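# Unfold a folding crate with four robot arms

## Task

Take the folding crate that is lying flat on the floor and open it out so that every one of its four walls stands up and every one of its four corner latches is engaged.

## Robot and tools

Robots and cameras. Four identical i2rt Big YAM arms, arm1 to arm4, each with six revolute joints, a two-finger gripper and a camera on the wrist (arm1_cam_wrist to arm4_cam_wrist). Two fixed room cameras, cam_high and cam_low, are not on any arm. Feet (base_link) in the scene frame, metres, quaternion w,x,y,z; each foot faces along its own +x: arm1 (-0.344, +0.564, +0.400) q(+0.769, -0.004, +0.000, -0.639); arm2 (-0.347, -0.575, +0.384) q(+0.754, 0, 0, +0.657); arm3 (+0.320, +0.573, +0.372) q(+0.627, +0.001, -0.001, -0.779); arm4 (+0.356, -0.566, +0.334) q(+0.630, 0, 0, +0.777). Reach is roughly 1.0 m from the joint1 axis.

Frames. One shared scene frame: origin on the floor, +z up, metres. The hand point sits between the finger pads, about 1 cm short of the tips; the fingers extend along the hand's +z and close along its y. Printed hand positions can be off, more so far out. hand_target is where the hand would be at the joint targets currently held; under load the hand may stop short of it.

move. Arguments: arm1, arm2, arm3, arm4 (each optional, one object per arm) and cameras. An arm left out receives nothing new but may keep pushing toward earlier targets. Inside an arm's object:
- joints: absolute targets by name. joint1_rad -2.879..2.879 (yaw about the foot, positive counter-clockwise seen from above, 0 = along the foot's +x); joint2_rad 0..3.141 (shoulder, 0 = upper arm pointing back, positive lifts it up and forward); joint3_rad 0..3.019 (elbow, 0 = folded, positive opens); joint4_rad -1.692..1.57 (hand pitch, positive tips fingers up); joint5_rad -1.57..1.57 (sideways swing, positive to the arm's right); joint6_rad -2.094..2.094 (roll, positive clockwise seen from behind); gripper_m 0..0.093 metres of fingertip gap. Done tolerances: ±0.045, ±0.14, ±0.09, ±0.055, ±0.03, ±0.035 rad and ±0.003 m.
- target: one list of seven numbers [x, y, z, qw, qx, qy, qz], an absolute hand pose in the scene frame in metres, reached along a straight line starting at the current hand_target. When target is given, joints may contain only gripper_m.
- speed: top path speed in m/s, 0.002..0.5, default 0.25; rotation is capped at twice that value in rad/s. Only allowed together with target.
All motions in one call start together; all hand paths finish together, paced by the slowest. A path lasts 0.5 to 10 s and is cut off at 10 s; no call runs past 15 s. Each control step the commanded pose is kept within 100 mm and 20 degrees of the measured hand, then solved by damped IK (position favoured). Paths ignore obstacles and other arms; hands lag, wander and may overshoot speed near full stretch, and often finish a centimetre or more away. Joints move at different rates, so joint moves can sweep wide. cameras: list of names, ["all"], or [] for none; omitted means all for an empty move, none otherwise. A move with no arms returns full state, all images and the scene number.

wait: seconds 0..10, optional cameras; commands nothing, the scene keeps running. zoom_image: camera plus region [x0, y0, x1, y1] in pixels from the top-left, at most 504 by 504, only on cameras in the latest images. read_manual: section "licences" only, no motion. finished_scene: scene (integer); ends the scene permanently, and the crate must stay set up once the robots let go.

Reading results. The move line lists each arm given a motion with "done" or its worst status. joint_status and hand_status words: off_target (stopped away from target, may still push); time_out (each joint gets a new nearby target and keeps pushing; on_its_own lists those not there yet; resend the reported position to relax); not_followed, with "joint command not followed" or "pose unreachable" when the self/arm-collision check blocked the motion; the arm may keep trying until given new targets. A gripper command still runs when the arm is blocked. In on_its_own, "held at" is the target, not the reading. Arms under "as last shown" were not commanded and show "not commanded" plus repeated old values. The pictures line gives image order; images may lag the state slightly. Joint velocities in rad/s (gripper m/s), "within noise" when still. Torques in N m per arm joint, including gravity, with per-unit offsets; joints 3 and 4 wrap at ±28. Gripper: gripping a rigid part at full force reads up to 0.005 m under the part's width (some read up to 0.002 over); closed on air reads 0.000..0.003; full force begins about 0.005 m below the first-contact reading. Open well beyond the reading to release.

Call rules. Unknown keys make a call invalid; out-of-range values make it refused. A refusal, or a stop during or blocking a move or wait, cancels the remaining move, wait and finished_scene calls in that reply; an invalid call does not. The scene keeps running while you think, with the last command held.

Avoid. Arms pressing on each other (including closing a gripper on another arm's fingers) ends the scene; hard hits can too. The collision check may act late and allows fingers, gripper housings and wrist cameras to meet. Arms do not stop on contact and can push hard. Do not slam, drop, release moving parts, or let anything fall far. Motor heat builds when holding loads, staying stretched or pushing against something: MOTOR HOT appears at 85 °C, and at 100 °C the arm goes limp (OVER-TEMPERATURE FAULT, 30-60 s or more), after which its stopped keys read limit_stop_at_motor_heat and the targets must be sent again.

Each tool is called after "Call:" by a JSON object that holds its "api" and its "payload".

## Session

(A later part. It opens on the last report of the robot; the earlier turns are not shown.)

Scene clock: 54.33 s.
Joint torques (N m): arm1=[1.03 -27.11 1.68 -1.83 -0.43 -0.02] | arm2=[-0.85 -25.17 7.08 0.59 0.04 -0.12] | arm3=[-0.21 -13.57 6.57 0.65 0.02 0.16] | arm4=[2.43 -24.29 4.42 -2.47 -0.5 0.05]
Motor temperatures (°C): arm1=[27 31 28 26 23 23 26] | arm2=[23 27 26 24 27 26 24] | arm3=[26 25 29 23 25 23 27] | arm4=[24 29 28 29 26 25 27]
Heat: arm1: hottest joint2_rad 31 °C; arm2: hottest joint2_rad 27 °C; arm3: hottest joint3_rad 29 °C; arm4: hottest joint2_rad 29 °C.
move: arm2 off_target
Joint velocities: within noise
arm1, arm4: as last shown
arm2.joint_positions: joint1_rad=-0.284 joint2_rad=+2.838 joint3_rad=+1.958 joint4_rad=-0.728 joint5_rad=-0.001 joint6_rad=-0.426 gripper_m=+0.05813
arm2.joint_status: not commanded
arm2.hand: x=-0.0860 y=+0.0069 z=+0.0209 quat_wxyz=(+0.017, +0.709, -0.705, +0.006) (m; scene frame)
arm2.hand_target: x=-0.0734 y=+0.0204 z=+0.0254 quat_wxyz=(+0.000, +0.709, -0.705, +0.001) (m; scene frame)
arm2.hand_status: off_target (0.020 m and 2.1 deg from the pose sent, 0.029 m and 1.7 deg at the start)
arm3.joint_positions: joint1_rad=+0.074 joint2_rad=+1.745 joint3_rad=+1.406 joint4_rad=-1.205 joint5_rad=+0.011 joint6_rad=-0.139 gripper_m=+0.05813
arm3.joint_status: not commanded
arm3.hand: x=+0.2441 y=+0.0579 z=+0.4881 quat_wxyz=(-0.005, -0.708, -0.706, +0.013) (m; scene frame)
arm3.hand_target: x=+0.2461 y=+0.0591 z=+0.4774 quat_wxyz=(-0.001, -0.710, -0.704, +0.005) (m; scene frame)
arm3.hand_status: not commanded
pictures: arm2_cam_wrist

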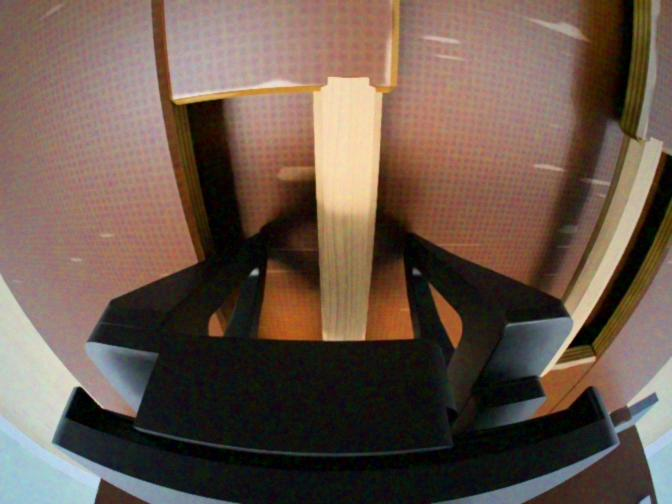

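Call:
{"api": "move", "payload": {"arm2": {"target": [-0.069, 0.021, 0.026, 0, 0.7071, -0.7071, 0], "speed": 0.1, "joints": {"gripper_m": 0.013}}}}

Call:
{"api": "move", "payload": {"arm2": {"target": [-0.084, 0.020, 0.112, 0, 0.7071, -0.7071, 0], "speed": 0.12}, "cameras": ["arm2_cam_wrist"]}}

Scene clock: 56.47 s.
Joint torques (N m): arm1=[1.32 -27.11 1.66 -1.81 -0.47 0.02] | arm2=[-0.91 -25.11 7.49 0.31 -0.17 -0.1] | arm3=[-0.44 -13.92 6.43 0.57 0 0.12] | arm4=[2.37 -24.29 4.42 -2.47 -0.5 0.05]
Motor temperatures (°C): arm1=[27 31 28 26 23 23 26] | arm2=[23 27 26 24 27 26 24] | arm3=[26 25 29 23 25 23 27] | arm4=[24 29 28 29 26 25 27]
Heat: arm1: hottest joint2_rad 31 °C; arm2: hottest joint2_rad 27 °C; arm3: hottest joint3_rad 29 °C; arm4: hottest joint2_rad 29 °C.
move: arm2 off_target
Joint velocities: within noise
arm1, arm3, arm4: as last shown
arm2.joint_positions: joint1_rad=-0.289 joint2_rad=+2.838 joint3_rad=+1.960 joint4_rad=-0.725 joint5_rad=+0.002 joint6_rad=-0.432 gripper_m=+0.01728
arm2.joint_status: gripper_m off_target (ended at +0.01730, target +0.01300)
arm2.hand: x=-0.0822 y=+0.0070 z=+0.0213 quat_wxyz=(+0.015, +0.710, -0.704, +0.007) (m; scene frame)
arm2.hand_target: x=-0.0699 y=+0.0212 z=+0.0265 quat_wxyz=(-0.001, +0.709, -0.706, -0.001) (m; scene frame)
arm2.hand_status: off_target (0.020 m and 1.9 deg from the pose sent, 0.023 m and 2.1 deg at the start)
pictures: none

Scene clock: 57.87 s.
Joint torques (N m): arm1=[1.73 -27.4 1.7 -1.84 -0.64 -0.03] | arm2=[0.67 -31.5 4.08 -1.16 -0.59 0.11] | arm3=[-0.32 -13.8 6.45 0.75 0.01 0.15] | arm4=[2.43 -24.18 4.64 -2.48 -0.5 0.05]
Motor temperatures (°C): arm1=[27 32 28 26 23 23 26] | arm2=[23 28 26 24 27 26 24] | arm3=[26 25 29 23 25 23 27] | arm4=[24 29 28 29 26 25 27]
Heat: arm1: hottest joint2_rad 32 °C; arm2: hottest joint2_rad 28 °C; arm3: hottest joint3_rad 29 °C; arm4: hottest joint2_rad 29 °C.
move: arm2 off_target
Joint velocities: within noise
arm1.joint_positions: joint1_rad=+0.594 joint2_rad=+2.146 joint3_rad=+1.097 joint4_rad=-0.509 joint5_rad=+0.010 joint6_rad=-0.755 gripper_m=+0.01713
arm1.joint_status: not commanded
arm1.hand: x=-0.0108 y=+0.2216 z=+0.2320 quat_wxyz=(+0.002, -0.019, -1.000, +0.011) (m; scene frame)
arm1.hand_target: x=-0.0106 y=+0.2374 z=+0.2587 quat_wxyz=(+0.001, -0.005, -1.000, +0.000) (m; scene frame)
arm1.hand_status: not commanded
arm2.joint_positions: joint1_rad=-0.279 joint2_rad=+2.725 joint3_rad=+1.852 joint4_rad=-0.714 joint5_rad=+0.013 joint6_rad=-0.430 gripper_m=+0.01713
arm2.joint_status: not commanded
arm2.hand: x=-0.0866 y=+0.0068 z=+0.0656 quat_wxyz=(+0.005, +0.712, -0.702, +0.009) (m; scene frame)
arm2.hand_target: x=-0.0871 y=+0.0254 z=+0.1099 quat_wxyz=(-0.005, +0.711, -0.703, -0.002) (m; scene frame)
arm2.hand_status: off_target (0.048 m and 1.4 deg from the pose sent, 0.092 m and 1.9 deg at the start)
arm3: as last shown
arm4.joint_positions: joint1_rad=+0.593 joint2_rad=+2.096 joint3_rad=+1.256 joint4_rad=-0.719 joint5_rad=+0.011 joint6_rad=-0.757 gripper_m=+0.01527
arm4.joint_status: not commanded
arm4.hand: x=-0.0214 y=-0.1966 z=+0.2262 quat_wxyz=(-0.008, +1.000, -0.007, +0.000) (m; scene frame)
arm4.hand_target: x=-0.0181 y=-0.2087 z=+0.2542 quat_wxyz=(-0.001, +1.000, +0.000, +0.000) (m; scene frame)
arm4.hand_status: not commanded
pictures: arm2_cam_wrist

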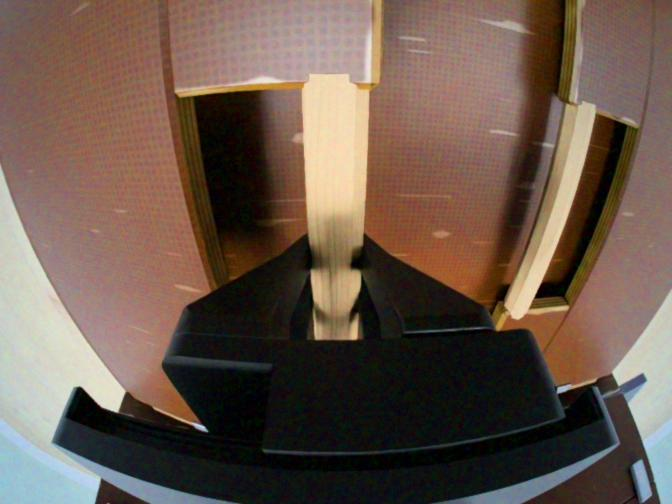

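Call:
{"api": "move", "payload": {"arm2": {"target": [-0.122, 0.020, 0.178, 0, 0.7071, -0.7071, 0], "speed": 0.12}}}

Call:
{"api": "move", "payload": {"arm2": {"target": [-0.158, 0.020, 0.218, 0, 0.7071, -0.7071, 0], "speed": 0.12}, "cameras": ["arm2_cam_wrist", "cam_high"]}}

Call:
{"api": "move", "payload": {"arm2": {"target": [-0.204, 0.020, 0.240, 0, 0.7071, -0.7071, 0], "speed": 0.12}}}

Call:
{"api": "move", "payload": {"arm2": {"target": [-0.262, 0.020, 0.254, 0, 0.7071, -0.7071, 0], "speed": 0.12}, "cameras": ["arm2_cam_wrist", "cam_high", "cam_low"]}}

Scene clock: 62.80 s.
Joint torques (N m): arm1=[1.38 -26.87 1.84 -1.88 -0.66 -0.01] | arm2=[0.79 -30.97 4.16 -1.47 -0.74 0.3] | arm3=[-0.73 -13.51 6.57 0.73 0 0.15] | arm4=[2.43 -24.18 4.63 -2.47 -0.5 0.05]
Motor temperatures (°C): arm1=[27 32 28 26 23 23 26] | arm2=[23 29 26 24 27 26 25] | arm3=[26 25 30 23 25 23 27] | arm4=[24 29 27 29 26 25 27]
Heat: arm1: hottest joint2_rad 32 °C; arm2: hottest joint2_rad 29 °C; arm3: hottest joint3_rad 30 °C; arm4: hottest joint2_rad 29 °C.
move: arm2 off_target
Joint velocities: within noise
arm1, arm3, arm4: as last shown
arm2.joint_positions: joint1_rad=-0.240 joint2_rad=+2.567 joint3_rad=+1.725 joint4_rad=-0.748 joint5_rad=+0.018 joint6_rad=-0.389 gripper_m=+0.01667
arm2.joint_status: not commanded
arm2.hand: x=-0.1134 y=+0.0063 z=+0.1309 quat_wxyz=(+0.005, +0.712, -0.702, +0.012) (m; scene frame)
arm2.hand_target: x=-0.1183 y=+0.0190 z=+0.1751 quat_wxyz=(+0.000, +0.705, -0.709, +0.001) (m; scene frame)
arm2.hand_status: off_target (0.050 m and 1.7 deg from the pose sent, 0.119 m and 1.4 deg at the start)
pictures: none

Scene clock: 63.90 s.
Joint torques (N m): arm1=[1.26 -27.16 1.76 -1.74 -0.66 -0.01] | arm2=[1.49 -30.74 4.42 -1.46 -1.08 0.37] | arm3=[-0.26 -13.45 6.45 0.79 0 0.11] | arm4=[2.37 -24.12 4.63 -2.48 -0.5 0.05]
Motor temperatures (°C): arm1=[27 32 28 26 23 23 26] | arm2=[23 29 26 24 27 26 25] | arm3=[26 25 30 23 25 23 27] | arm4=[24 29 27 29 26 25 27]
Heat: arm1: hottest joint2_rad 32 °C; arm2: hottest joint2_rad 29 °C; arm3: hottest joint3_rad 30 °C; arm4: hottest joint2_rad 29 °C.
move: arm2 off_target
Joint velocities: within noise
arm1.joint_positions: joint1_rad=+0.594 joint2_rad=+2.146 joint3_rad=+1.097 joint4_rad=-0.509 joint5_rad=+0.011 joint6_rad=-0.755 gripper_m=+0.01713
arm1.joint_status: not commanded
arm1.hand: x=-0.0110 y=+0.2214 z=+0.2320 quat_wxyz=(+0.002, -0.019, -1.000, +0.011) (m; scene frame)
arm1.hand_target: x=-0.0107 y=+0.2373 z=+0.2587 quat_wxyz=(+0.001, -0.005, -1.000, +0.000) (m; scene frame)
arm1.hand_status: not commanded
arm2.joint_positions: joint1_rad=-0.195 joint2_rad=+2.472 joint3_rad=+1.653 joint4_rad=-0.774 joint5_rad=+0.025 joint6_rad=-0.343 gripper_m=+0.01673
arm2.joint_status: not commanded
arm2.hand: x=-0.1415 y=+0.0061 z=+0.1699 quat_wxyz=(+0.004, +0.711, -0.703, +0.016) (m; scene frame)
arm2.hand_target: x=-0.1536 y=+0.0199 z=+0.2152 quat_wxyz=(-0.001, +0.705, -0.709, +0.000) (m; scene frame)
arm2.hand_status: off_target (0.053 m and 2.0 deg from the pose sent, 0.099 m and 1.7 deg at the start)
arm3: as last shown
arm4.joint_positions: joint1_rad=+0.593 joint2_rad=+2.096 joint3_rad=+1.256 joint4_rad=-0.721 joint5_rad=+0.011 joint6_rad=-0.759 gripper_m=+0.01527
arm4.joint_status: not commanded
arm4.hand: x=-0.0211 y=-0.1969 z=+0.2262 quat_wxyz=(-0.007, +1.000, -0.006, +0.000) (m; scene frame)
arm4.hand_target: x=-0.0178 y=-0.2089 z=+0.2541 quat_wxyz=(+0.000, +1.000, +0.000, +0.000) (m; scene frame)
arm4.hand_status: not commanded
pictures: arm2_cam_wrist, cam_high

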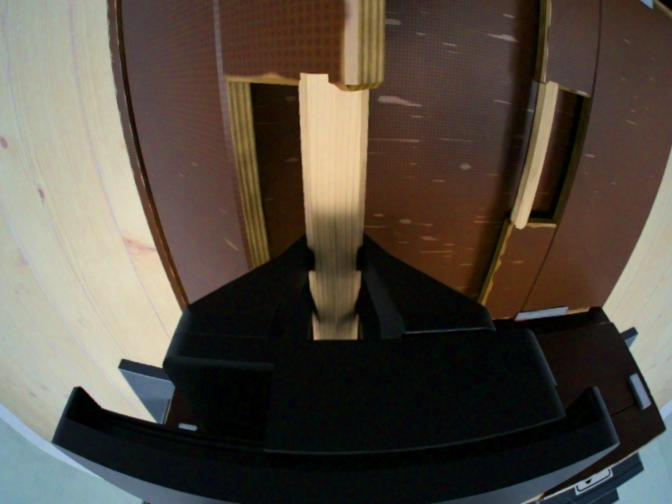

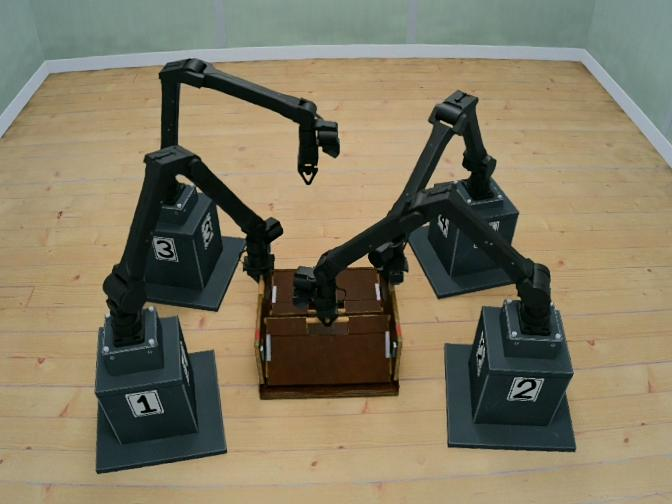

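Scene clock: 65.03 s.
Joint torques (N m): arm1=[1.2 -27.05 1.91 -1.88 -0.67 -0.02] | arm2=[2.32 -28.51 4.92 -0.72 -1.25 0.39] | arm3=[-0.56 -13.51 6.56 0.68 0 0.16] | arm4=[2.43 -24.12 4.64 -2.48 -0.5 0.05]
Motor temperatures (°C): arm1=[27 32 28 26 23 23 26] | arm2=[23 29 26 24 27 26 25] | arm3=[26 25 30 23 25 23 27] | arm4=[24 29 27 29 26 25 27]
Heat: arm1: hottest joint2_rad 32 °C; arm2: hottest joint2_rad 29 °C; arm3: hottest joint3_rad 30 °C; arm4: hottest joint2_rad 29 °C.
move: arm2 off_target
Joint velocities: within noise
arm1, arm3, arm4: as last shown
arm2.joint_positions: joint1_rad=-0.126 joint2_rad=+2.386 joint3_rad=+1.587 joint4_rad=-0.803 joint5_rad=+0.028 joint6_rad=-0.274 gripper_m=+0.01674
arm2.joint_status: not commanded
arm2.hand: x=-0.1851 y=+0.0056 z=+0.2036 quat_wxyz=(+0.006, +0.711, -0.703, +0.020) (m; scene frame)
arm2.hand_target: x=-0.2034 y=+0.0200 z=+0.2381 quat_wxyz=(+0.000, +0.707, -0.707, +0.000) (m; scene frame)
arm2.hand_status: off_target (0.043 m and 2.5 deg from the pose sent, 0.095 m and 2.0 deg at the start)
pictures: none

Scene clock: 66.13 s.
Joint torques (N m): arm1=[0.85 -26.75 1.77 -1.87 -0.63 0.03] | arm2=[3.08 -27.05 5.27 -0.32 -1.24 0.49] | arm3=[-0.32 -13.86 6.46 0.79 0 0.14] | arm4=[2.43 -24.12 4.63 -2.48 -0.5 0.05]
Motor temperatures (°C): arm1=[27 33 28 26 23 23 26] | arm2=[23 29 26 24 27 26 25] | arm3=[26 25 30 23 25 23 27] | arm4=[24 29 27 29 26 25 27]
Heat: arm1: hottest joint2_rad 33 °C; arm2: hottest joint2_rad 29 °C; arm3: hottest joint3_rad 30 °C; arm4: hottest joint2_rad 29 °C.
move: arm2 off_target
Joint velocities: within noise
arm1, arm3, arm4: as last shown
arm2.joint_positions: joint1_rad=-0.040 joint2_rad=+2.328 joint3_rad=+1.536 joint4_rad=-0.817 joint5_rad=+0.028 joint6_rad=-0.190 gripper_m=+0.01652
arm2.joint_status: not commanded
arm2.hand: x=-0.2376 y=+0.0053 z=+0.2241 quat_wxyz=(+0.007, +0.712, -0.702, +0.022) (m; scene frame)
arm2.hand_target: x=-0.2617 y=+0.0198 z=+0.2531 quat_wxyz=(+0.001, +0.708, -0.706, +0.000) (m; scene frame)
arm2.hand_status: off_target (0.041 m and 2.8 deg from the pose sent, 0.093 m and 2.5 deg at the start)
pictures: arm2_cam_wrist, cam_high, cam_low

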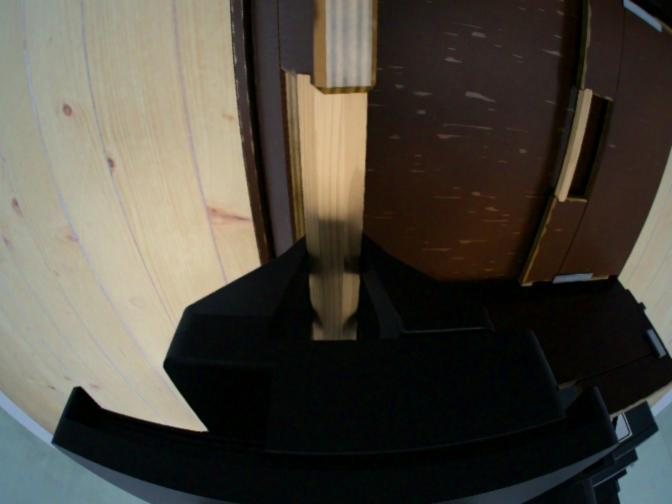

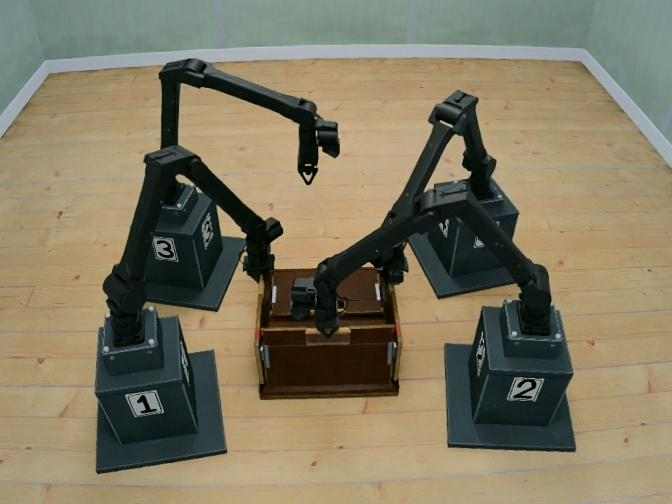

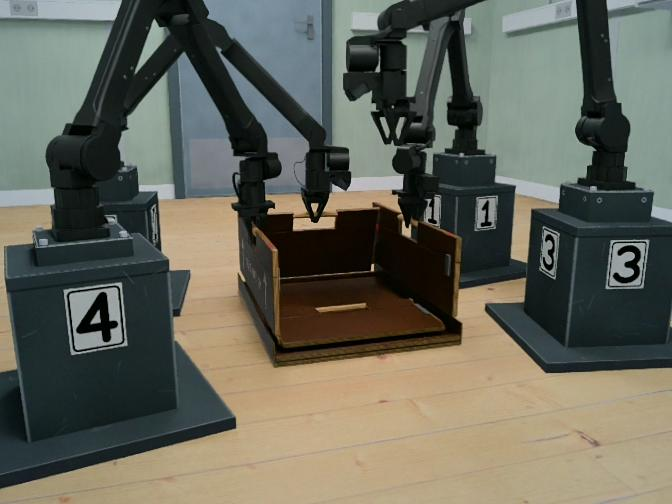

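Call:
{"api": "move", "payload": {"arm2": {"target": [-0.303, 0.020, 0.256, 0, 0.7071, -0.7071, 0], "speed": 0.08}, "arm3": {"target": [0.06, 0.0, 0.26, 0, 0.7071, 0.7071, 0]}}}

Call:
{"api": "move", "payload": {"arm2": {"target": [-0.343, 0.020, 0.252, 0, 0.7071, -0.7071, 0], "speed": 0.06}, "cameras": ["arm3_cam_wrist", "cam_high", "cam_low"]}}

Call:
{"api": "zoom_image", "payload": {"camera": "cam_high", "region": [235, 230, 425, 420]}}

Scene clock: 70.47 s.
Joint torques (N m): arm1=[1.44 -27.22 1.83 -1.63 -0.65 -0.01] | arm2=[5.71 -26.87 4.85 -0.1 -1.94 0.79] | arm3=[-1.14 -17.32 8.81 0.28 0.01 -0.03] | arm4=[2.43 -24.12 4.63 -2.48 -0.5 0.05]
Motor temperatures (°C): arm1=[27 33 28 26 23 23 26] | arm2=[23 29 26 24 28 26 25] | arm3=[26 25 30 23 25 23 27] | arm4=[24 29 27 29 26 25 27]
Heat: arm1: hottest joint2_rad 33 °C; arm2: hottest joint2_rad 29 °C; arm3: hottest joint3_rad 30 °C; arm4: hottest joint2_rad 29 °C.
move: arm2 off_target; arm3 off_target
Joint velocities: within noise
arm1, arm4: as last shown
arm2.joint_positions: joint1_rad=-0.005 joint2_rad=+2.315 joint3_rad=+1.524 joint4_rad=-0.817 joint5_rad=+0.045 joint6_rad=-0.150 gripper_m=+0.01652
arm2.joint_status: not commanded
arm2.hand: x=-0.2557 y=+0.0055 z=+0.2280 quat_wxyz=(+0.001, +0.710, -0.703, +0.029) (m; scene frame)
arm2.hand_target: x=-0.3011 y=+0.0194 z=+0.2545 quat_wxyz=(+0.001, +0.708, -0.706, +0.001) (m; scene frame)
arm2.hand_status: off_target (0.057 m and 3.4 deg from the pose sent, 0.074 m and 2.8 deg at the start)
arm3.joint_positions: joint1_rad=-0.204 joint2_rad=+2.262 joint3_rad=+1.596 joint4_rad=-0.917 joint5_rad=+0.002 joint6_rad=-0.418 gripper_m=+0.05813
arm3.joint_status: not commanded
arm3.hand: x=+0.0703 y=+0.0139 z=+0.2660 quat_wxyz=(+0.002, -0.708, -0.706, -0.006) (m; scene frame)
arm3.hand_target: x=+0.0631 y=+0.0027 z=+0.2598 quat_wxyz=(-0.002, -0.706, -0.708, -0.002) (m; scene frame)
arm3.hand_status: off_target (0.018 m and 0.8 deg from the pose sent, 0.299 m and 1.6 deg at the start)
pictures: none

Scene clock: 71.67 s.
Joint torques (N m): arm1=[1.14 -26.7 1.83 -1.81 -0.7 0.01] | arm2=[5.36 -25.82 5.12 0.2 -2.38 0.75] | arm3=[-1.32 -16.79 8.9 0.28 -0.02 -0.04] | arm4=[2.43 -24.18 4.63 -2.48 -0.5 0.05]
Motor temperatures (°C): arm1=[27 33 28 26 24 23 26] | arm2=[23 29 26 24 28 26 25] | arm3=[26 25 30 23 25 23 27] | arm4=[24 29 27 29 26 25 27]
Heat: arm1: hottest joint2_rad 33 °C; arm2: hottest joint2_rad 29 °C; arm3: hottest joint3_rad 30 °C; arm4: hottest joint2_rad 29 °C.
move: arm2 off_target
Joint velocities: within noise
arm1.joint_positions: joint1_rad=+0.594 joint2_rad=+2.145 joint3_rad=+1.097 joint4_rad=-0.509 joint5_rad=+0.011 joint6_rad=-0.756 gripper_m=+0.01713
arm1.joint_status: not commanded
arm1.hand: x=-0.0107 y=+0.2211 z=+0.2327 quat_wxyz=(+0.002, -0.018, -1.000, +0.012) (m; scene frame)
arm1.hand_target: x=-0.0099 y=+0.2368 z=+0.2594 quat_wxyz=(+0.000, -0.004, -1.000, +0.001) (m; scene frame)
arm1.hand_status: not commanded
arm2.joint_positions: joint1_rad=+0.067 joint2_rad=+2.306 joint3_rad=+1.512 joint4_rad=-0.823 joint5_rad=+0.056 joint6_rad=-0.078 gripper_m=+0.01653
arm2.joint_status: not commanded
arm2.hand: x=-0.2962 y=+0.0052 z=+0.2301 quat_wxyz=(-0.001, +0.710, -0.703, +0.037) (m; scene frame)
arm2.hand_target: x=-0.3415 y=+0.0172 z=+0.2513 quat_wxyz=(+0.004, +0.708, -0.706, +0.003) (m; scene frame)
arm2.hand_status: off_target (0.054 m and 4.2 deg from the pose sent, 0.092 m and 3.4 deg at the start)
arm3.joint_positions: joint1_rad=-0.205 joint2_rad=+2.262 joint3_rad=+1.596 joint4_rad=-0.917 joint5_rad=+0.002 joint6_rad=-0.418 gripper_m=+0.05813
arm3.joint_status: not commanded
arm3.hand: x=+0.0695 y=+0.0143 z=+0.2660 quat_wxyz=(+0.002, -0.708, -0.706, -0.006) (m; scene frame)
arm3.hand_target: x=+0.0622 y=+0.0031 z=+0.2598 quat_wxyz=(-0.002, -0.707, -0.707, -0.002) (m; scene frame)
arm3.hand_status: not commanded
arm4.joint_positions: joint1_rad=+0.593 joint2_rad=+2.096 joint3_rad=+1.256 joint4_rad=-0.719 joint5_rad=+0.011 joint6_rad=-0.760 gripper_m=+0.01527
arm4.joint_status: not commanded
arm4.hand: x=-0.0214 y=-0.1966 z=+0.2262 quat_wxyz=(-0.008, +1.000, -0.005, +0.000) (m; scene frame)
arm4.hand_target: x=-0.0180 y=-0.2087 z=+0.2541 quat_wxyz=(-0.001, +1.000, +0.001, +0.000) (m; scene frame)
arm4.hand_status: not commanded
pictures: arm3_cam_wrist, cam_high, cam_low

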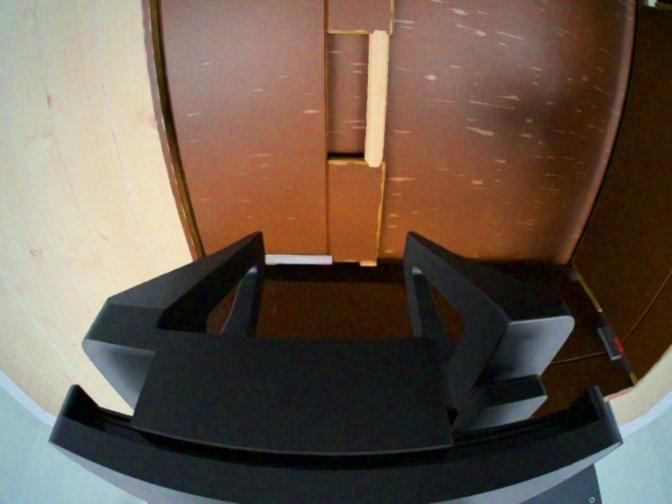

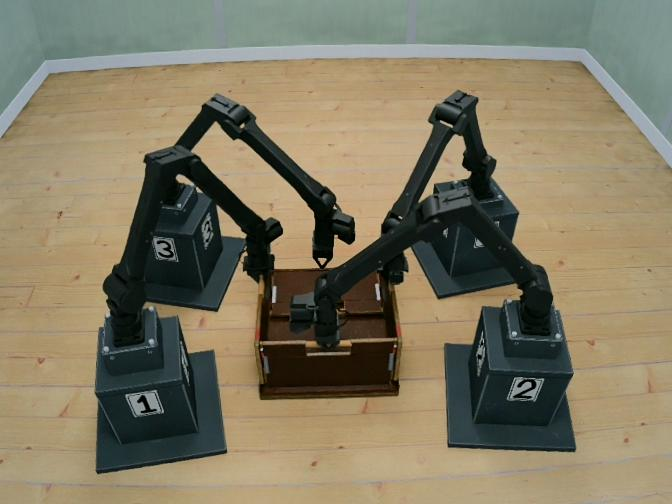

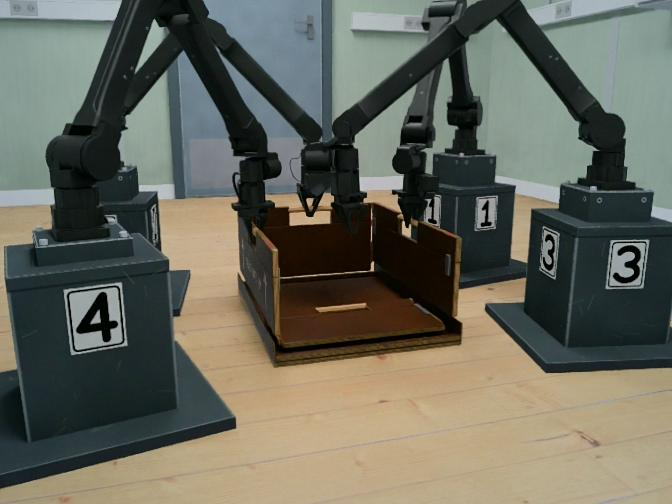

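Scaled by 2.653 from the camera's 672x504 image, which has a finer 960x720 frame.

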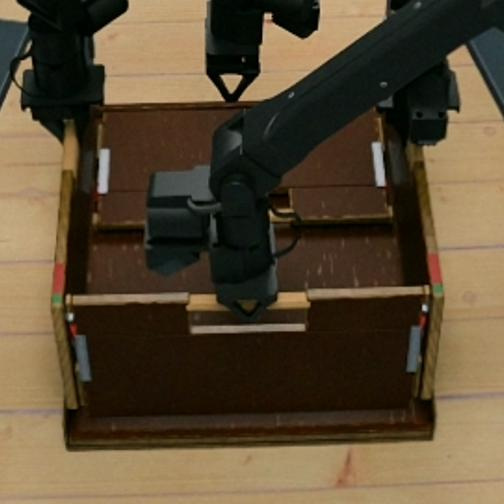

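Call:
{"api": "move", "payload": {"arm2": {"target": [-0.262, 0.020, 0.245, 0, 0.7071, -0.7071, 0], "speed": 0.08}, "arm3": {"target": [0.020, -0.016, 0.045, 0, 0.7071, 0.7071, 0], "speed": 0.2}, "cameras": ["arm3_cam_wrist"]}}

Scene clock: 76.37 s.
Joint torques (N m): arm1=[1.14 -26.58 1.81 -1.87 -0.69 -0.03] | arm2=[-3.72 -24 6.63 0.44 -0.33 -0.31] | arm3=[-1.26 -19.02 7.43 0.05 0.1 0.02] | arm4=[2.43 -24.18 4.63 -2.47 -0.5 0.06]
Motor temperatures (°C): arm1=[27 34 28 26 24 23 26] | arm2=[23 29 26 24 28 26 25] | arm3=[26 26 30 23 25 23 27] | arm4=[24 29 27 29 26 25 27]
Heat: arm1: hottest joint2_rad 34 °C; arm2: hottest joint2_rad 29 °C; arm3: hottest joint3_rad 30 °C; arm4: hottest joint2_rad 29 °C.
move: arm2 off_target; arm3 off_target
Joint velocities: within noise
arm1, arm4: as last shown
arm2.joint_positions: joint1_rad=+0.047 joint2_rad=+2.306 joint3_rad=+1.512 joint4_rad=-0.821 joint5_rad=+0.008 joint6_rad=-0.107 gripper_m=+0.01652
arm2.joint_status: not commanded
arm2.hand: x=-0.2929 y=+0.0052 z=+0.2299 quat_wxyz=(+0.014, +0.713, -0.701, +0.018) (m; scene frame)
arm2.hand_target: x=-0.2682 y=+0.0195 z=+0.2450 quat_wxyz=(+0.000, +0.707, -0.707, +0.001) (m; scene frame)
arm2.hand_status: off_target (0.037 m and 2.8 deg from the pose sent, 0.040 m and 4.2 deg at the start)
arm3.joint_positions: joint1_rad=-0.247 joint2_rad=+2.745 joint3_rad=+1.914 joint4_rad=-0.738 joint5_rad=+0.002 joint6_rad=-0.462 gripper_m=+0.05813
arm3.joint_status: not commanded
arm3.hand: x=+0.0283 y=-0.0126 z=+0.0546 quat_wxyz=(+0.000, -0.707, -0.707, +0.000) (m; scene frame)
arm3.hand_target: x=+0.0207 y=-0.0136 z=+0.0448 quat_wxyz=(-0.001, -0.708, -0.707, +0.000) (m; scene frame)
arm3.hand_status: off_target (0.013 m and 0.1 deg from the pose sent, 0.228 m and 0.8 deg at the start)
pictures: arm3_cam_wrist

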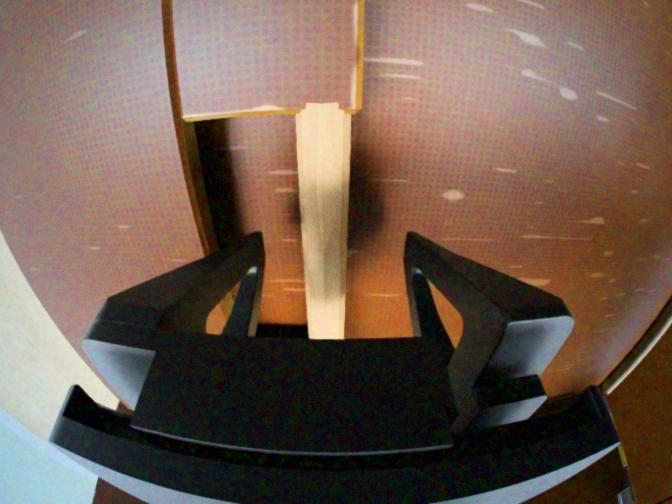

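Call:
{"api": "move", "payload": {"arm3": {"target": [0.025, -0.014, 0.014, 0, 0.7071, 0.7071, 0], "speed": 0.12}, "arm2": {"target": [-0.290, 0.018, 0.238, 0, 0.7071, -0.7071, 0], "speed": 0.1}, "cameras": ["arm3_cam_wrist"]}}

Call:
{"api": "move", "payload": {"arm2": {"joints": {"gripper_m": 0.06}}, "cameras": ["arm2_cam_wrist", "cam_low"]}}

Scene clock: 79.43 s.
Joint torques (N m): arm1=[1.14 -26.4 1.88 -1.74 -0.67 -0.04] | arm2=[-0.62 -23.59 5.61 1.13 -0.36 0.06] | arm3=[-0.73 -17.49 7.49 0.64 0.09 0] | arm4=[2.37 -24.18 4.63 -2.48 -0.5 0.05]
Motor temperatures (°C): arm1=[27 34 28 26 24 23 26] | arm2=[23 29 26 24 28 26 25] | arm3=[26 26 30 23 25 23 27] | arm4=[24 29 27 29 26 25 27]
Heat: arm1: hottest joint2_rad 34 °C; arm2: hottest joint2_rad 29 °C; arm3: hottest joint3_rad 30 °C; arm4: hottest joint2_rad 29 °C.
move: arm2 off_target; arm3 off_target
Joint velocities: within noise
arm1, arm4: as last shown
arm2.joint_positions: joint1_rad=+0.047 joint2_rad=+2.306 joint3_rad=+1.512 joint4_rad=-0.820 joint5_rad=+0.007 joint6_rad=-0.105 gripper_m=+0.01652
arm2.joint_status: not commanded
arm2.hand: x=-0.2931 y=+0.0056 z=+0.2298 quat_wxyz=(+0.014, +0.713, -0.701, +0.017) (m; scene frame)
arm2.hand_target: x=-0.2900 y=+0.0180 z=+0.2382 quat_wxyz=(+0.001, +0.708, -0.706, +0.000) (m; scene frame)
arm2.hand_status: off_target (0.015 m and 2.7 deg from the pose sent, 0.015 m and 2.8 deg at the start)
arm3.joint_positions: joint1_rad=-0.244 joint2_rad=+2.794 joint3_rad=+1.954 joint4_rad=-0.730 joint5_rad=+0.003 joint6_rad=-0.462 gripper_m=+0.05812
arm3.joint_status: not commanded
arm3.hand: x=+0.0296 y=-0.0140 z=+0.0337 quat_wxyz=(+0.000, -0.706, -0.708, +0.000) (m; scene frame)
arm3.hand_target: x=+0.0273 y=-0.0139 z=+0.0153 quat_wxyz=(+0.000, -0.706, -0.708, +0.000) (m; scene frame)
arm3.hand_status: off_target (0.020 m and 0.2 deg from the pose sent, 0.041 m and 0.1 deg at the start)
pictures: arm3_cam_wrist

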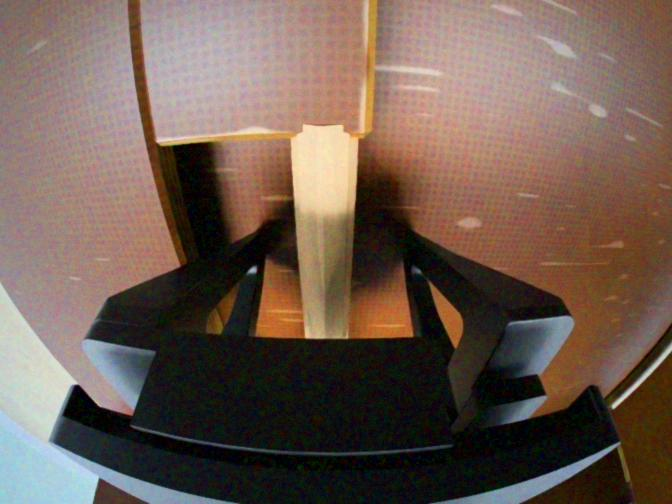

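Scene clock: 80.13 s.
Joint torques (N m): arm1=[1.03 -27.05 1.85 -1.84 -0.72 -0.01] | arm2=[0.15 -23.59 5.65 0.69 -0.12 0.08] | arm3=[-0.56 -18.32 7.47 0.75 0.1 0.02] | arm4=[2.37 -24.12 4.64 -2.48 -0.5 0.05]
Motor temperatures (°C): arm1=[27 34 28 26 24 23 26] | arm2=[23 28 26 24 28 26 25] | arm3=[26 26 30 23 25 23 27] | arm4=[24 29 27 29 26 25 27]
Heat: arm1: hottest joint2_rad 34 °C; arm2: hottest joint2_rad 28 °C; arm3: hottest joint3_rad 30 °C; arm4: hottest joint2_rad 29 °C.
move: arm2 done
Joint velocities: within noise
arm1, arm3, arm4: as last shown
arm2.joint_positions: joint1_rad=+0.037 joint2_rad=+2.306 joint3_rad=+1.510 joint4_rad=-0.808 joint5_rad=+0.001 joint6_rad=-0.104 gripper_m=+0.05982
arm2.joint_status: all done
arm2.hand: x=-0.2877 y=+0.0073 z=+0.2293 quat_wxyz=(+0.012, +0.708, -0.706, +0.011) (m; scene frame)
arm2.hand_target: x=-0.2837 y=+0.0170 z=+0.2380 quat_wxyz=(+0.001, +0.704, -0.711, +0.000) (m; scene frame)
arm2.hand_status: not commanded
pictures: arm2_cam_wrist, cam_low

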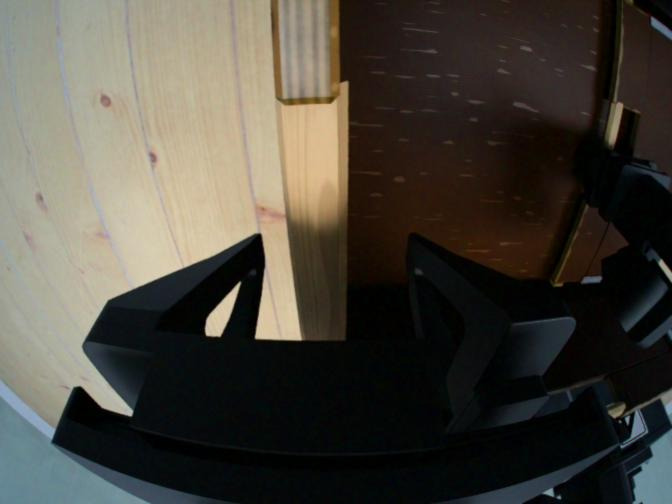

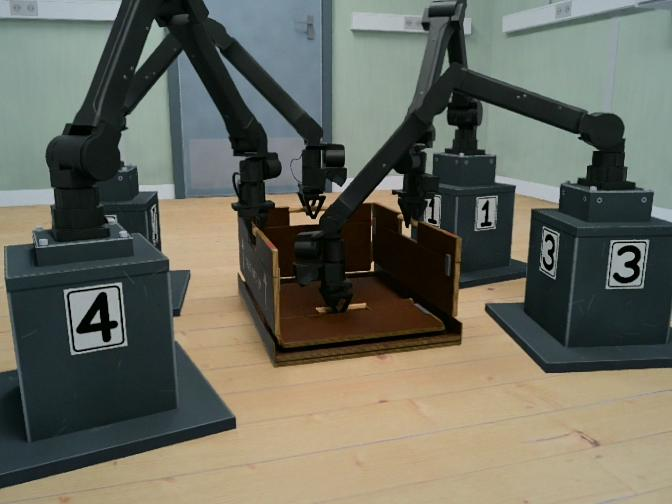

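Call:
{"api": "move", "payload": {"arm3": {"target": [0.029, -0.014, 0.014, 0, 0.7071, 0.7071, 0], "speed": 0.12, "joints": {"gripper_m": 0.013}}, "arm2": {"target": [-0.288, 0.020, 0.36, 0, 0.7071, -0.7071, 0], "speed": 0.2}}}

Call:
{"api": "move", "payload": {"arm3": {"target": [0.038, -0.012, 0.122, 0, 0.7071, 0.7071, 0], "speed": 0.12}, "arm2": {"joints": {"joint1_rad": 0.6, "joint2_rad": 1.0, "joint3_rad": 1.4, "joint4_rad": -1.2}}, "cameras": ["arm3_cam_wrist"]}}

Scene clock: 83.07 s.
Joint torques (N m): arm1=[1.14 -26.75 1.85 -1.92 -0.7 0.01] | arm2=[0.09 -23.24 8.43 -0.09 -0.08 0.04] | arm3=[-0.38 -18.2 6.95 0.94 0.17 0.02] | arm4=[2.37 -24.18 4.64 -2.48 -0.5 0.05]
Motor temperatures (°C): arm1=[27 34 28 26 24 23 26] | arm2=[23 28 26 24 28 26 25] | arm3=[26 26 30 23 25 23 27] | arm4=[24 29 27 29 26 25 28]
Heat: arm1: hottest joint2_rad 34 °C; arm2: hottest joint2_rad 28 °C; arm3: hottest joint3_rad 30 °C; arm4: hottest joint2_rad 29 °C.
move: arm2 off_target; arm3 off_target
Joint velocities: within noise
arm1, arm4: as last shown
arm2.joint_positions: joint1_rad=+0.038 joint2_rad=+2.124 joint3_rad=+1.519 joint4_rad=-1.013 joint5_rad=+0.001 joint6_rad=-0.104 gripper_m=+0.05990
arm2.joint_status: not commanded
arm2.hand: x=-0.2891 y=+0.0033 z=+0.3368 quat_wxyz=(+0.017, +0.709, -0.705, +0.015) (m; scene frame)
arm2.hand_target: x=-0.2889 y=+0.0205 z=+0.3593 quat_wxyz=(+0.000, +0.708, -0.707, +0.000) (m; scene frame)
arm2.hand_status: off_target (0.029 m and 2.7 deg from the pose sent, 0.131 m and 1.9 deg at the start)
arm3.joint_positions: joint1_rad=-0.241 joint2_rad=+2.794 joint3_rad=+1.954 joint4_rad=-0.731 joint5_rad=-0.008 joint6_rad=-0.459 gripper_m=+0.01672
arm3.joint_status: gripper_m off_target (ended at +0.01675, target +0.01300)
arm3.hand: x=+0.0333 y=-0.0153 z=+0.0337 quat_wxyz=(-0.004, -0.706, -0.708, -0.003) (m; scene frame)
arm3.hand_target: x=+0.0324 y=-0.0148 z=+0.0150 quat_wxyz=(-0.004, -0.706, -0.708, -0.001) (m; scene frame)
arm3.hand_status: off_target (0.020 m and 0.6 deg from the pose sent, 0.020 m and 0.2 deg at the start)
pictures: none

Scene clock: 84.83 s.
Joint torques (N m): arm1=[1.03 -26.64 2.17 -1.95 -0.67 0.03] | arm2=[-0.44 -5.07 8.31 1.01 0.04 0.04] | arm3=[-0.73 -24.88 3.77 -1.25 0.01 0.11] | arm4=[2.43 -24.06 4.75 -2.48 -0.59 0.15]
Motor temperatures (°C): arm1=[27 35 28 26 24 23 26] | arm2=[23 28 26 24 28 26 25] | arm3=[26 27 30 23 25 23 27] | arm4=[24 29 27 29 26 25 28]
Heat: arm1: hottest joint2_rad 35 °C; arm2: hottest joint2_rad 28 °C; arm3: hottest joint3_rad 30 °C; arm4: hottest joint2_rad 29 °C.
move: arm2 done; arm3 off_target
Joint velocities: within noise
arm1.joint_positions: joint1_rad=+0.594 joint2_rad=+2.143 joint3_rad=+1.092 joint4_rad=-0.509 joint5_rad=+0.011 joint6_rad=-0.764 gripper_m=+0.01713
arm1.joint_status: not commanded
arm1.hand: x=-0.0122 y=+0.2227 z=+0.2325 quat_wxyz=(+0.003, -0.014, -1.000, +0.011) (m; scene frame)
arm1.hand_target: x=-0.0101 y=+0.2370 z=+0.2592 quat_wxyz=(+0.000, -0.001, -1.000, +0.001) (m; scene frame)
arm1.hand_status: not commanded
arm2.joint_positions: joint1_rad=+0.604 joint2_rad=+0.992 joint3_rad=+1.387 joint4_rad=-1.193 joint5_rad=-0.001 joint6_rad=-0.111 gripper_m=+0.05991
arm2.joint_status: all done
arm2.hand: x=-0.5259 y=-0.2207 z=+0.8386 quat_wxyz=(-0.215, +0.815, -0.440, -0.310) (m; scene frame)
arm2.hand_target: x=-0.5247 y=-0.2187 z=+0.8412 quat_wxyz=(-0.215, +0.813, -0.445, -0.309) (m; scene frame)
arm2.hand_status: not commanded
arm3.joint_positions: joint1_rad=-0.227 joint2_rad=+2.656 joint3_rad=+1.828 joint4_rad=-0.738 joint5_rad=+0.012 joint6_rad=-0.453 gripper_m=+0.01617
arm3.joint_status: not commanded
arm3.hand: x=+0.0414 y=-0.0109 z=+0.0885 quat_wxyz=(+0.004, -0.703, -0.711, +0.003) (m; scene frame)
arm3.hand_target: x=+0.0382 y=-0.0148 z=+0.1195 quat_wxyz=(+0.002, -0.705, -0.709, +0.004) (m; scene frame)
arm3.hand_status: off_target (0.034 m and 0.9 deg from the pose sent, 0.088 m and 0.6 deg at the start)
arm4.joint_positions: joint1_rad=+0.588 joint2_rad=+2.096 joint3_rad=+1.254 joint4_rad=-0.721 joint5_rad=+0.014 joint6_rad=-0.771 gripper_m=+0.01528
arm4.joint_status: not commanded
arm4.hand: x=-0.0185 y=-0.1954 z=+0.2258 quat_wxyz=(-0.008, +1.000, -0.002, +0.002) (m; scene frame)
arm4.hand_target: x=-0.0160 y=-0.2073 z=+0.2538 quat_wxyz=(+0.000, +1.000, -0.001, +0.001) (m; scene frame)
arm4.hand_status: not commanded
pictures: arm3_cam_wrist

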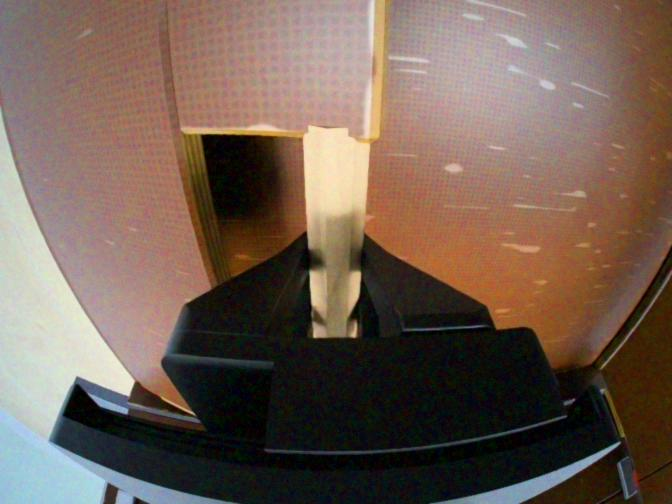

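Call:
{"api": "move", "payload": {"arm3": {"target": [0.072, -0.013, 0.190, 0, 0.7071, 0.7071, 0], "speed": 0.12}}}

Call:
{"api": "move", "payload": {"arm3": {"target": [0.109, -0.013, 0.230, 0, 0.7071, 0.7071, 0], "speed": 0.12}}}

Call:
{"api": "move", "payload": {"arm3": {"target": [0.155, -0.013, 0.252, 0, 0.7071, 0.7071, 0], "speed": 0.12}, "cameras": ["arm3_cam_wrist", "cam_low", "cam_high"]}}

Call:
{"api": "move", "payload": {"arm3": {"target": [0.207, -0.013, 0.266, 0, 0.7071, 0.7071, 0], "speed": 0.11}}}

Call:
{"api": "move", "payload": {"arm3": {"target": [0.257, -0.013, 0.266, 0, 0.7071, 0.7071, 0], "speed": 0.08}}}

Call:
{"api": "move", "payload": {"arm3": {"target": [0.297, -0.013, 0.262, 0, 0.7071, 0.7071, 0], "speed": 0.06}, "cameras": ["arm3_cam_wrist", "cam_low", "cam_high"]}}

Call:
{"api": "zoom_image", "payload": {"camera": "cam_low", "region": [220, 180, 470, 380]}}

Scene clock: 89.33 s.
Joint torques (N m): arm1=[1.14 -26.64 2.25 -1.77 -0.69 -0.04] | arm2=[-0.5 -5.6 8.32 1.01 0.04 0.05] | arm3=[-0.26 -25.47 3.78 -1.95 -0.38 0.13] | arm4=[2.43 -24 4.75 -2.48 -0.59 0.15]
Motor temperatures (°C): arm1=[27 34 28 26 24 23 26] | arm2=[23 28 26 24 28 26 25] | arm3=[26 28 30 23 25 23 27] | arm4=[24 30 27 29 27 25 28]
Heat: arm1: hottest joint2_rad 34 °C; arm2: hottest joint2_rad 28 °C; arm3: hottest joint3_rad 30 °C; arm4: hottest joint2_rad 30 °C.
move: arm3 off_target
Joint velocities: within noise
arm1, arm2, arm4: as last shown
arm3.joint_positions: joint1_rad=-0.187 joint2_rad=+2.515 joint3_rad=+1.720 joint4_rad=-0.777 joint5_rad=+0.017 joint6_rad=-0.412 gripper_m=+0.01598
arm3.joint_status: not commanded
arm3.hand: x=+0.0688 y=-0.0101 z=+0.1478 quat_wxyz=(+0.007, -0.704, -0.710, +0.002) (m; scene frame)
arm3.hand_target: x=+0.0710 y=-0.0142 z=+0.1879 quat_wxyz=(+0.000, -0.706, -0.708, +0.001) (m; scene frame)
arm3.hand_status: off_target (0.042 m and 1.0 deg from the pose sent, 0.106 m and 0.9 deg at the start)
pictures: none

Scene clock: 90.53 s.
Joint torques (N m): arm1=[1.2 -26.58 2.28 -1.66 -0.65 -0.02] | arm2=[-0.56 -5.6 8.31 1.01 0.04 0.04] | arm3=[0.03 -25.11 4.15 -1.81 -0.55 0.19] | arm4=[2.43 -24 4.75 -2.48 -0.65 0.17]
Motor temperatures (°C): arm1=[27 34 28 26 24 23 26] | arm2=[23 28 26 24 28 26 25] | arm3=[26 28 30 23 25 23 27] | arm4=[24 30 27 29 27 25 28]
Heat: arm1: hottest joint2_rad 34 °C; arm2: hottest joint2_rad 28 °C; arm3: hottest joint3_rad 30 °C; arm4: hottest joint2_rad 30 °C.
move: arm3 off_target
Joint velocities: within noise
arm1.joint_positions: joint1_rad=+0.594 joint2_rad=+2.143 joint3_rad=+1.091 joint4_rad=-0.509 joint5_rad=+0.011 joint6_rad=-0.765 gripper_m=+0.01713
arm1.joint_status: not commanded
arm1.hand: x=-0.0128 y=+0.2233 z=+0.2322 quat_wxyz=(+0.004, -0.013, -1.000, +0.010) (m; scene frame)
arm1.hand_target: x=-0.0105 y=+0.2374 z=+0.2589 quat_wxyz=(+0.001, -0.001, -1.000, +0.000) (m; scene frame)
arm1.hand_status: not commanded
arm2: as last shown
arm3.joint_positions: joint1_rad=-0.136 joint2_rad=+2.417 joint3_rad=+1.645 joint4_rad=-0.808 joint5_rad=+0.022 joint6_rad=-0.363 gripper_m=+0.01598
arm3.joint_status: not commanded
arm3.hand: x=+0.1025 y=-0.0089 z=+0.1874 quat_wxyz=(+0.011, -0.703, -0.711, -0.001) (m; scene frame)
arm3.hand_target: x=+0.1080 y=-0.0138 z=+0.2281 quat_wxyz=(+0.000, -0.705, -0.709, +0.000) (m; scene frame)
arm3.hand_status: off_target (0.043 m and 1.4 deg from the pose sent, 0.092 m and 1.0 deg at the start)
arm4.joint_positions: joint1_rad=+0.588 joint2_rad=+2.096 joint3_rad=+1.254 joint4_rad=-0.721 joint5_rad=+0.016 joint6_rad=-0.772 gripper_m=+0.01528
arm4.joint_status: not commanded
arm4.hand: x=-0.0183 y=-0.1952 z=+0.2258 quat_wxyz=(-0.009, +1.000, -0.001, +0.002) (m; scene frame)
arm4.hand_target: x=-0.0160 y=-0.2073 z=+0.2537 quat_wxyz=(+0.000, +1.000, -0.001, +0.001) (m; scene frame)
arm4.hand_status: not commanded
pictures: none

Scene clock: 91.67 s.
Joint torques (N m): arm1=[1.08 -26.34 2.11 -1.77 -0.69 0.03] | arm2=[-0.44 -5.66 8.34 1.05 0.04 0.05] | arm3=[0.62 -23.82 4.46 -1.21 -0.52 0.27] | arm4=[2.43 -24.06 4.74 -2.5 -0.66 0.18]
Motor temperatures (°C): arm1=[27 34 28 26 24 23 26] | arm2=[23 28 26 24 28 26 25] | arm3=[26 28 30 23 26 23 27] | arm4=[24 30 27 29 27 25 28]
Heat: arm1: hottest joint2_rad 34 °C; arm2: hottest joint2_rad 28 °C; arm3: hottest joint3_rad 30 °C; arm4: hottest joint2_rad 30 °C.
move: arm3 off_target
Joint velocities: within noise
arm1, arm2, arm4: as last shown
arm1.hand_target: x=-0.0105 y=+0.2374 z=+0.2588 quat_wxyz=(+0.001, -0.001, -1.000, +0.000) (m; scene frame)
arm3.joint_positions: joint1_rad=-0.072 joint2_rad=+2.337 joint3_rad=+1.579 joint4_rad=-0.828 joint5_rad=+0.020 joint6_rad=-0.298 gripper_m=+0.01598
arm3.joint_status: not commanded
arm3.hand: x=+0.1448 y=-0.0076 z=+0.2168 quat_wxyz=(+0.011, -0.703, -0.711, -0.003) (m; scene frame)
arm3.hand_target: x=+0.1542 y=-0.0128 z=+0.2499 quat_wxyz=(+0.000, -0.707, -0.707, +0.000) (m; scene frame)
arm3.hand_status: off_target (0.037 m and 1.5 deg from the pose sent, 0.083 m and 1.4 deg at the start)
arm4.hand_target: x=-0.0160 y=-0.2074 z=+0.2537 quat_wxyz=(+0.000, +1.000, -0.001, +0.001) (m; scene frame)
pictures: arm3_cam_wrist, cam_high, cam_low

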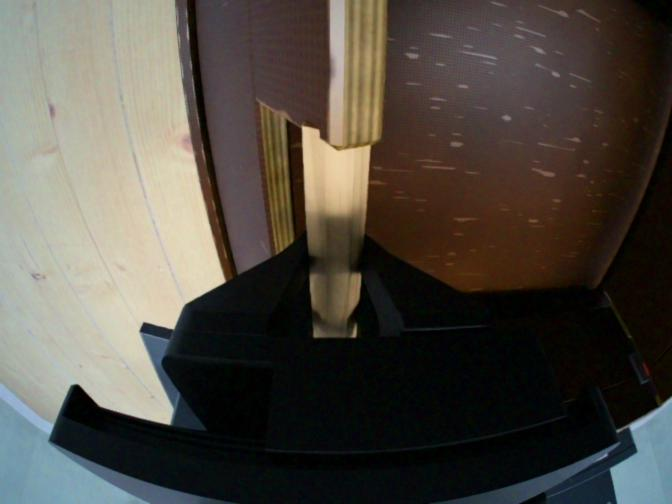

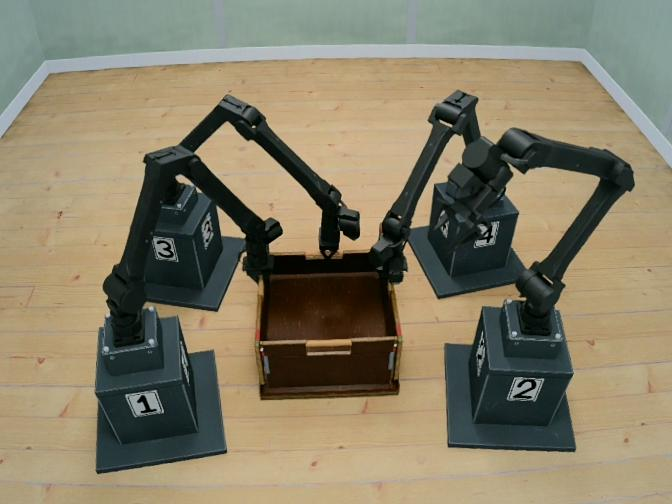

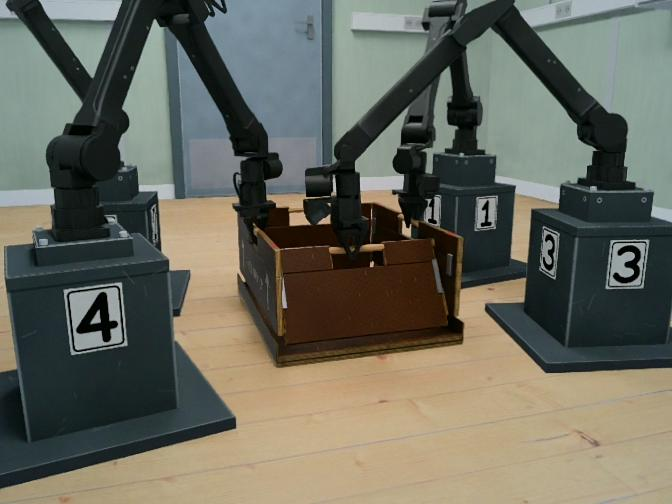

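Scene clock: 92.77 s.
Joint torques (N m): arm1=[1.38 -26.46 2.19 -1.81 -0.69 0.05] | arm2=[-0.5 -5.66 8.31 1.01 0.04 0.05] | arm3=[1.44 -23.36 4.29 -1.21 -0.66 0.43] | arm4=[2.43 -24.06 4.75 -2.48 -0.66 0.18]
Motor temperatures (°C): arm1=[27 34 28 26 24 23 26] | arm2=[23 28 26 24 28 26 25] | arm3=[26 28 30 23 26 23 27] | arm4=[24 30 27 29 27 25 28]
Heat: arm1: hottest joint2_rad 34 °C; arm2: hottest joint2_rad 28 °C; arm3: hottest joint3_rad 30 °C; arm4: hottest joint2_rad 30 °C.
move: arm3 off_target
Joint velocities: within noise
arm1, arm2, arm4: as last shown
arm3.joint_positions: joint1_rad=-0.009 joint2_rad=+2.289 joint3_rad=+1.533 joint4_rad=-0.828 joint5_rad=+0.025 joint6_rad=-0.232 gripper_m=+0.01582
arm3.joint_status: not commanded
arm3.hand: x=+0.1832 y=-0.0073 z=+0.2319 quat_wxyz=(+0.013, -0.704, -0.710, +0.000) (m; scene frame)
arm3.hand_target: x=+0.2004 y=-0.0121 z=+0.2640 quat_wxyz=(+0.000, -0.710, -0.704, +0.000) (m; scene frame)
arm3.hand_status: off_target (0.042 m and 1.6 deg from the pose sent, 0.079 m and 1.5 deg at the start)
pictures: none

Scene clock: 94.00 s.
Joint torques (N m): arm1=[1.55 -27.16 2.25 -1.68 -0.7 0.02] | arm2=[-0.44 -5.6 8.31 1.01 0.04 0.05] | arm3=[4.19 -22.71 3.96 -0.72 -1.35 0.72] | arm4=[2.43 -24.06 4.75 -2.48 -0.66 0.17]
Motor temperatures (°C): arm1=[27 34 28 26 24 23 26] | arm2=[23 28 26 24 28 26 25] | arm3=[26 28 30 23 26 23 27] | arm4=[24 30 27 29 27 25 28]
Heat: arm1: hottest joint2_rad 34 °C; arm2: hottest joint2_rad 28 °C; arm3: hottest joint3_rad 30 °C; arm4: hottest joint2_rad 30 °C.
move: arm3 off_target
Joint velocities: within noise
arm1, arm2, arm4: as last shown
arm3.joint_positions: joint1_rad=+0.042 joint2_rad=+2.268 joint3_rad=+1.510 joint4_rad=-0.828 joint5_rad=+0.045 joint6_rad=-0.178 gripper_m=+0.01583
arm3.joint_status: not commanded
arm3.hand: x=+0.2103 y=-0.0070 z=+0.2381 quat_wxyz=(+0.022, -0.705, -0.709, +0.006) (m; scene frame)
arm3.hand_target: x=+0.2548 y=-0.0127 z=+0.2640 quat_wxyz=(+0.001, -0.706, -0.708, -0.001) (m; scene frame)
arm3.hand_status: off_target (0.055 m and 2.6 deg from the pose sent, 0.082 m and 1.6 deg at the start)
pictures: none

Scene clock: 95.27 s.
Joint torques (N m): arm1=[1.96 -26.34 2.14 -1.8 -0.66 0.04] | arm2=[-0.44 -5.66 8.31 1.03 0.04 0.05] | arm3=[3.49 -21.42 4.66 -0.28 -1.77 0.65] | arm4=[2.43 -24 4.75 -2.48 -0.67 0.18]
Motor temperatures (°C): arm1=[27 34 28 26 24 23 26] | arm2=[23 28 26 24 28 26 25] | arm3=[26 28 30 23 26 23 27] | arm4=[24 30 27 29 27 25 28]
Heat: arm1: hottest joint2_rad 34 °C; arm2: hottest joint2_rad 28 °C; arm3: hottest joint3_rad 30 °C; arm4: hottest joint2_rad 30 °C.
move: arm3 off_target
Joint velocities: within noise
arm1, arm2, arm4: as last shown
arm3.joint_positions: joint1_rad=+0.120 joint2_rad=+2.252 joint3_rad=+1.490 joint4_rad=-0.830 joint5_rad=+0.057 joint6_rad=-0.100 gripper_m=+0.01583
arm3.joint_status: not commanded
arm3.hand: x=+0.2545 y=-0.0071 z=+0.2416 quat_wxyz=(+0.028, -0.705, -0.709, +0.009) (m; scene frame)
arm3.hand_target: x=+0.2958 y=-0.0126 z=+0.2613 quat_wxyz=(+0.001, -0.706, -0.708, -0.001) (m; scene frame)
arm3.hand_status: off_target (0.047 m and 3.3 deg from the pose sent, 0.090 m and 2.6 deg at the start)
arm4.hand_target: x=-0.0161 y=-0.2074 z=+0.2537 quat_wxyz=(+0.000, +1.000, -0.001, +0.001) (m; scene frame)
pictures: arm3_cam_wrist, cam_high, cam_low

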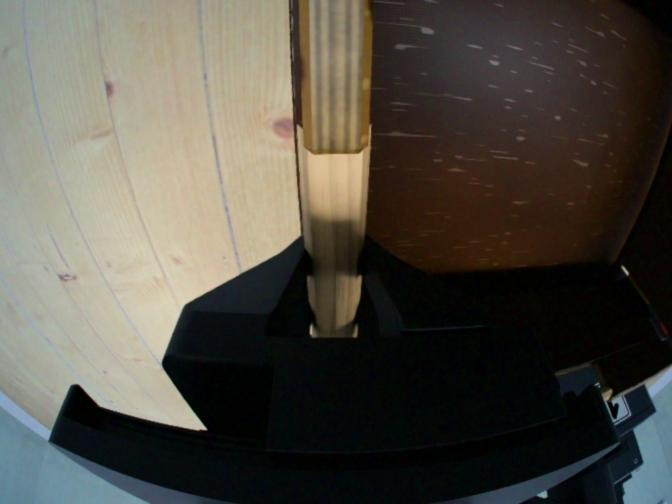

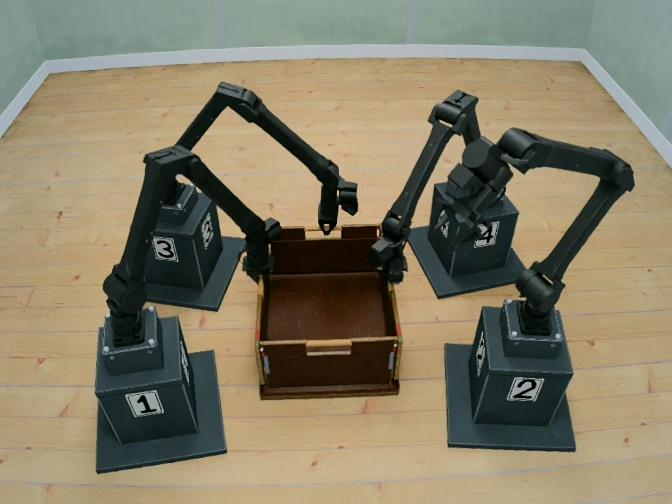

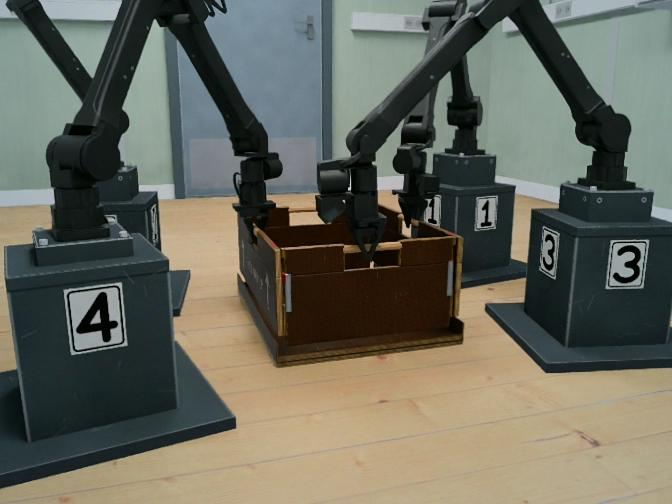

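Scaled by 2.016 from the camera's 672x504 image, which has a finer 960x720 frame.

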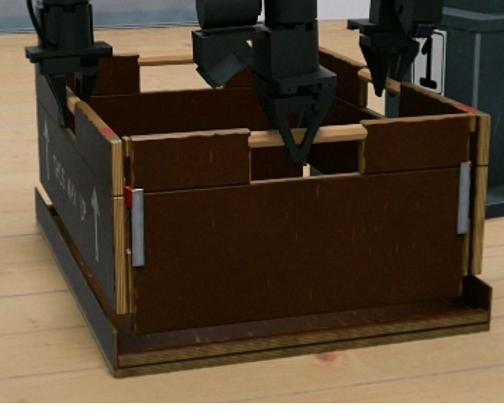

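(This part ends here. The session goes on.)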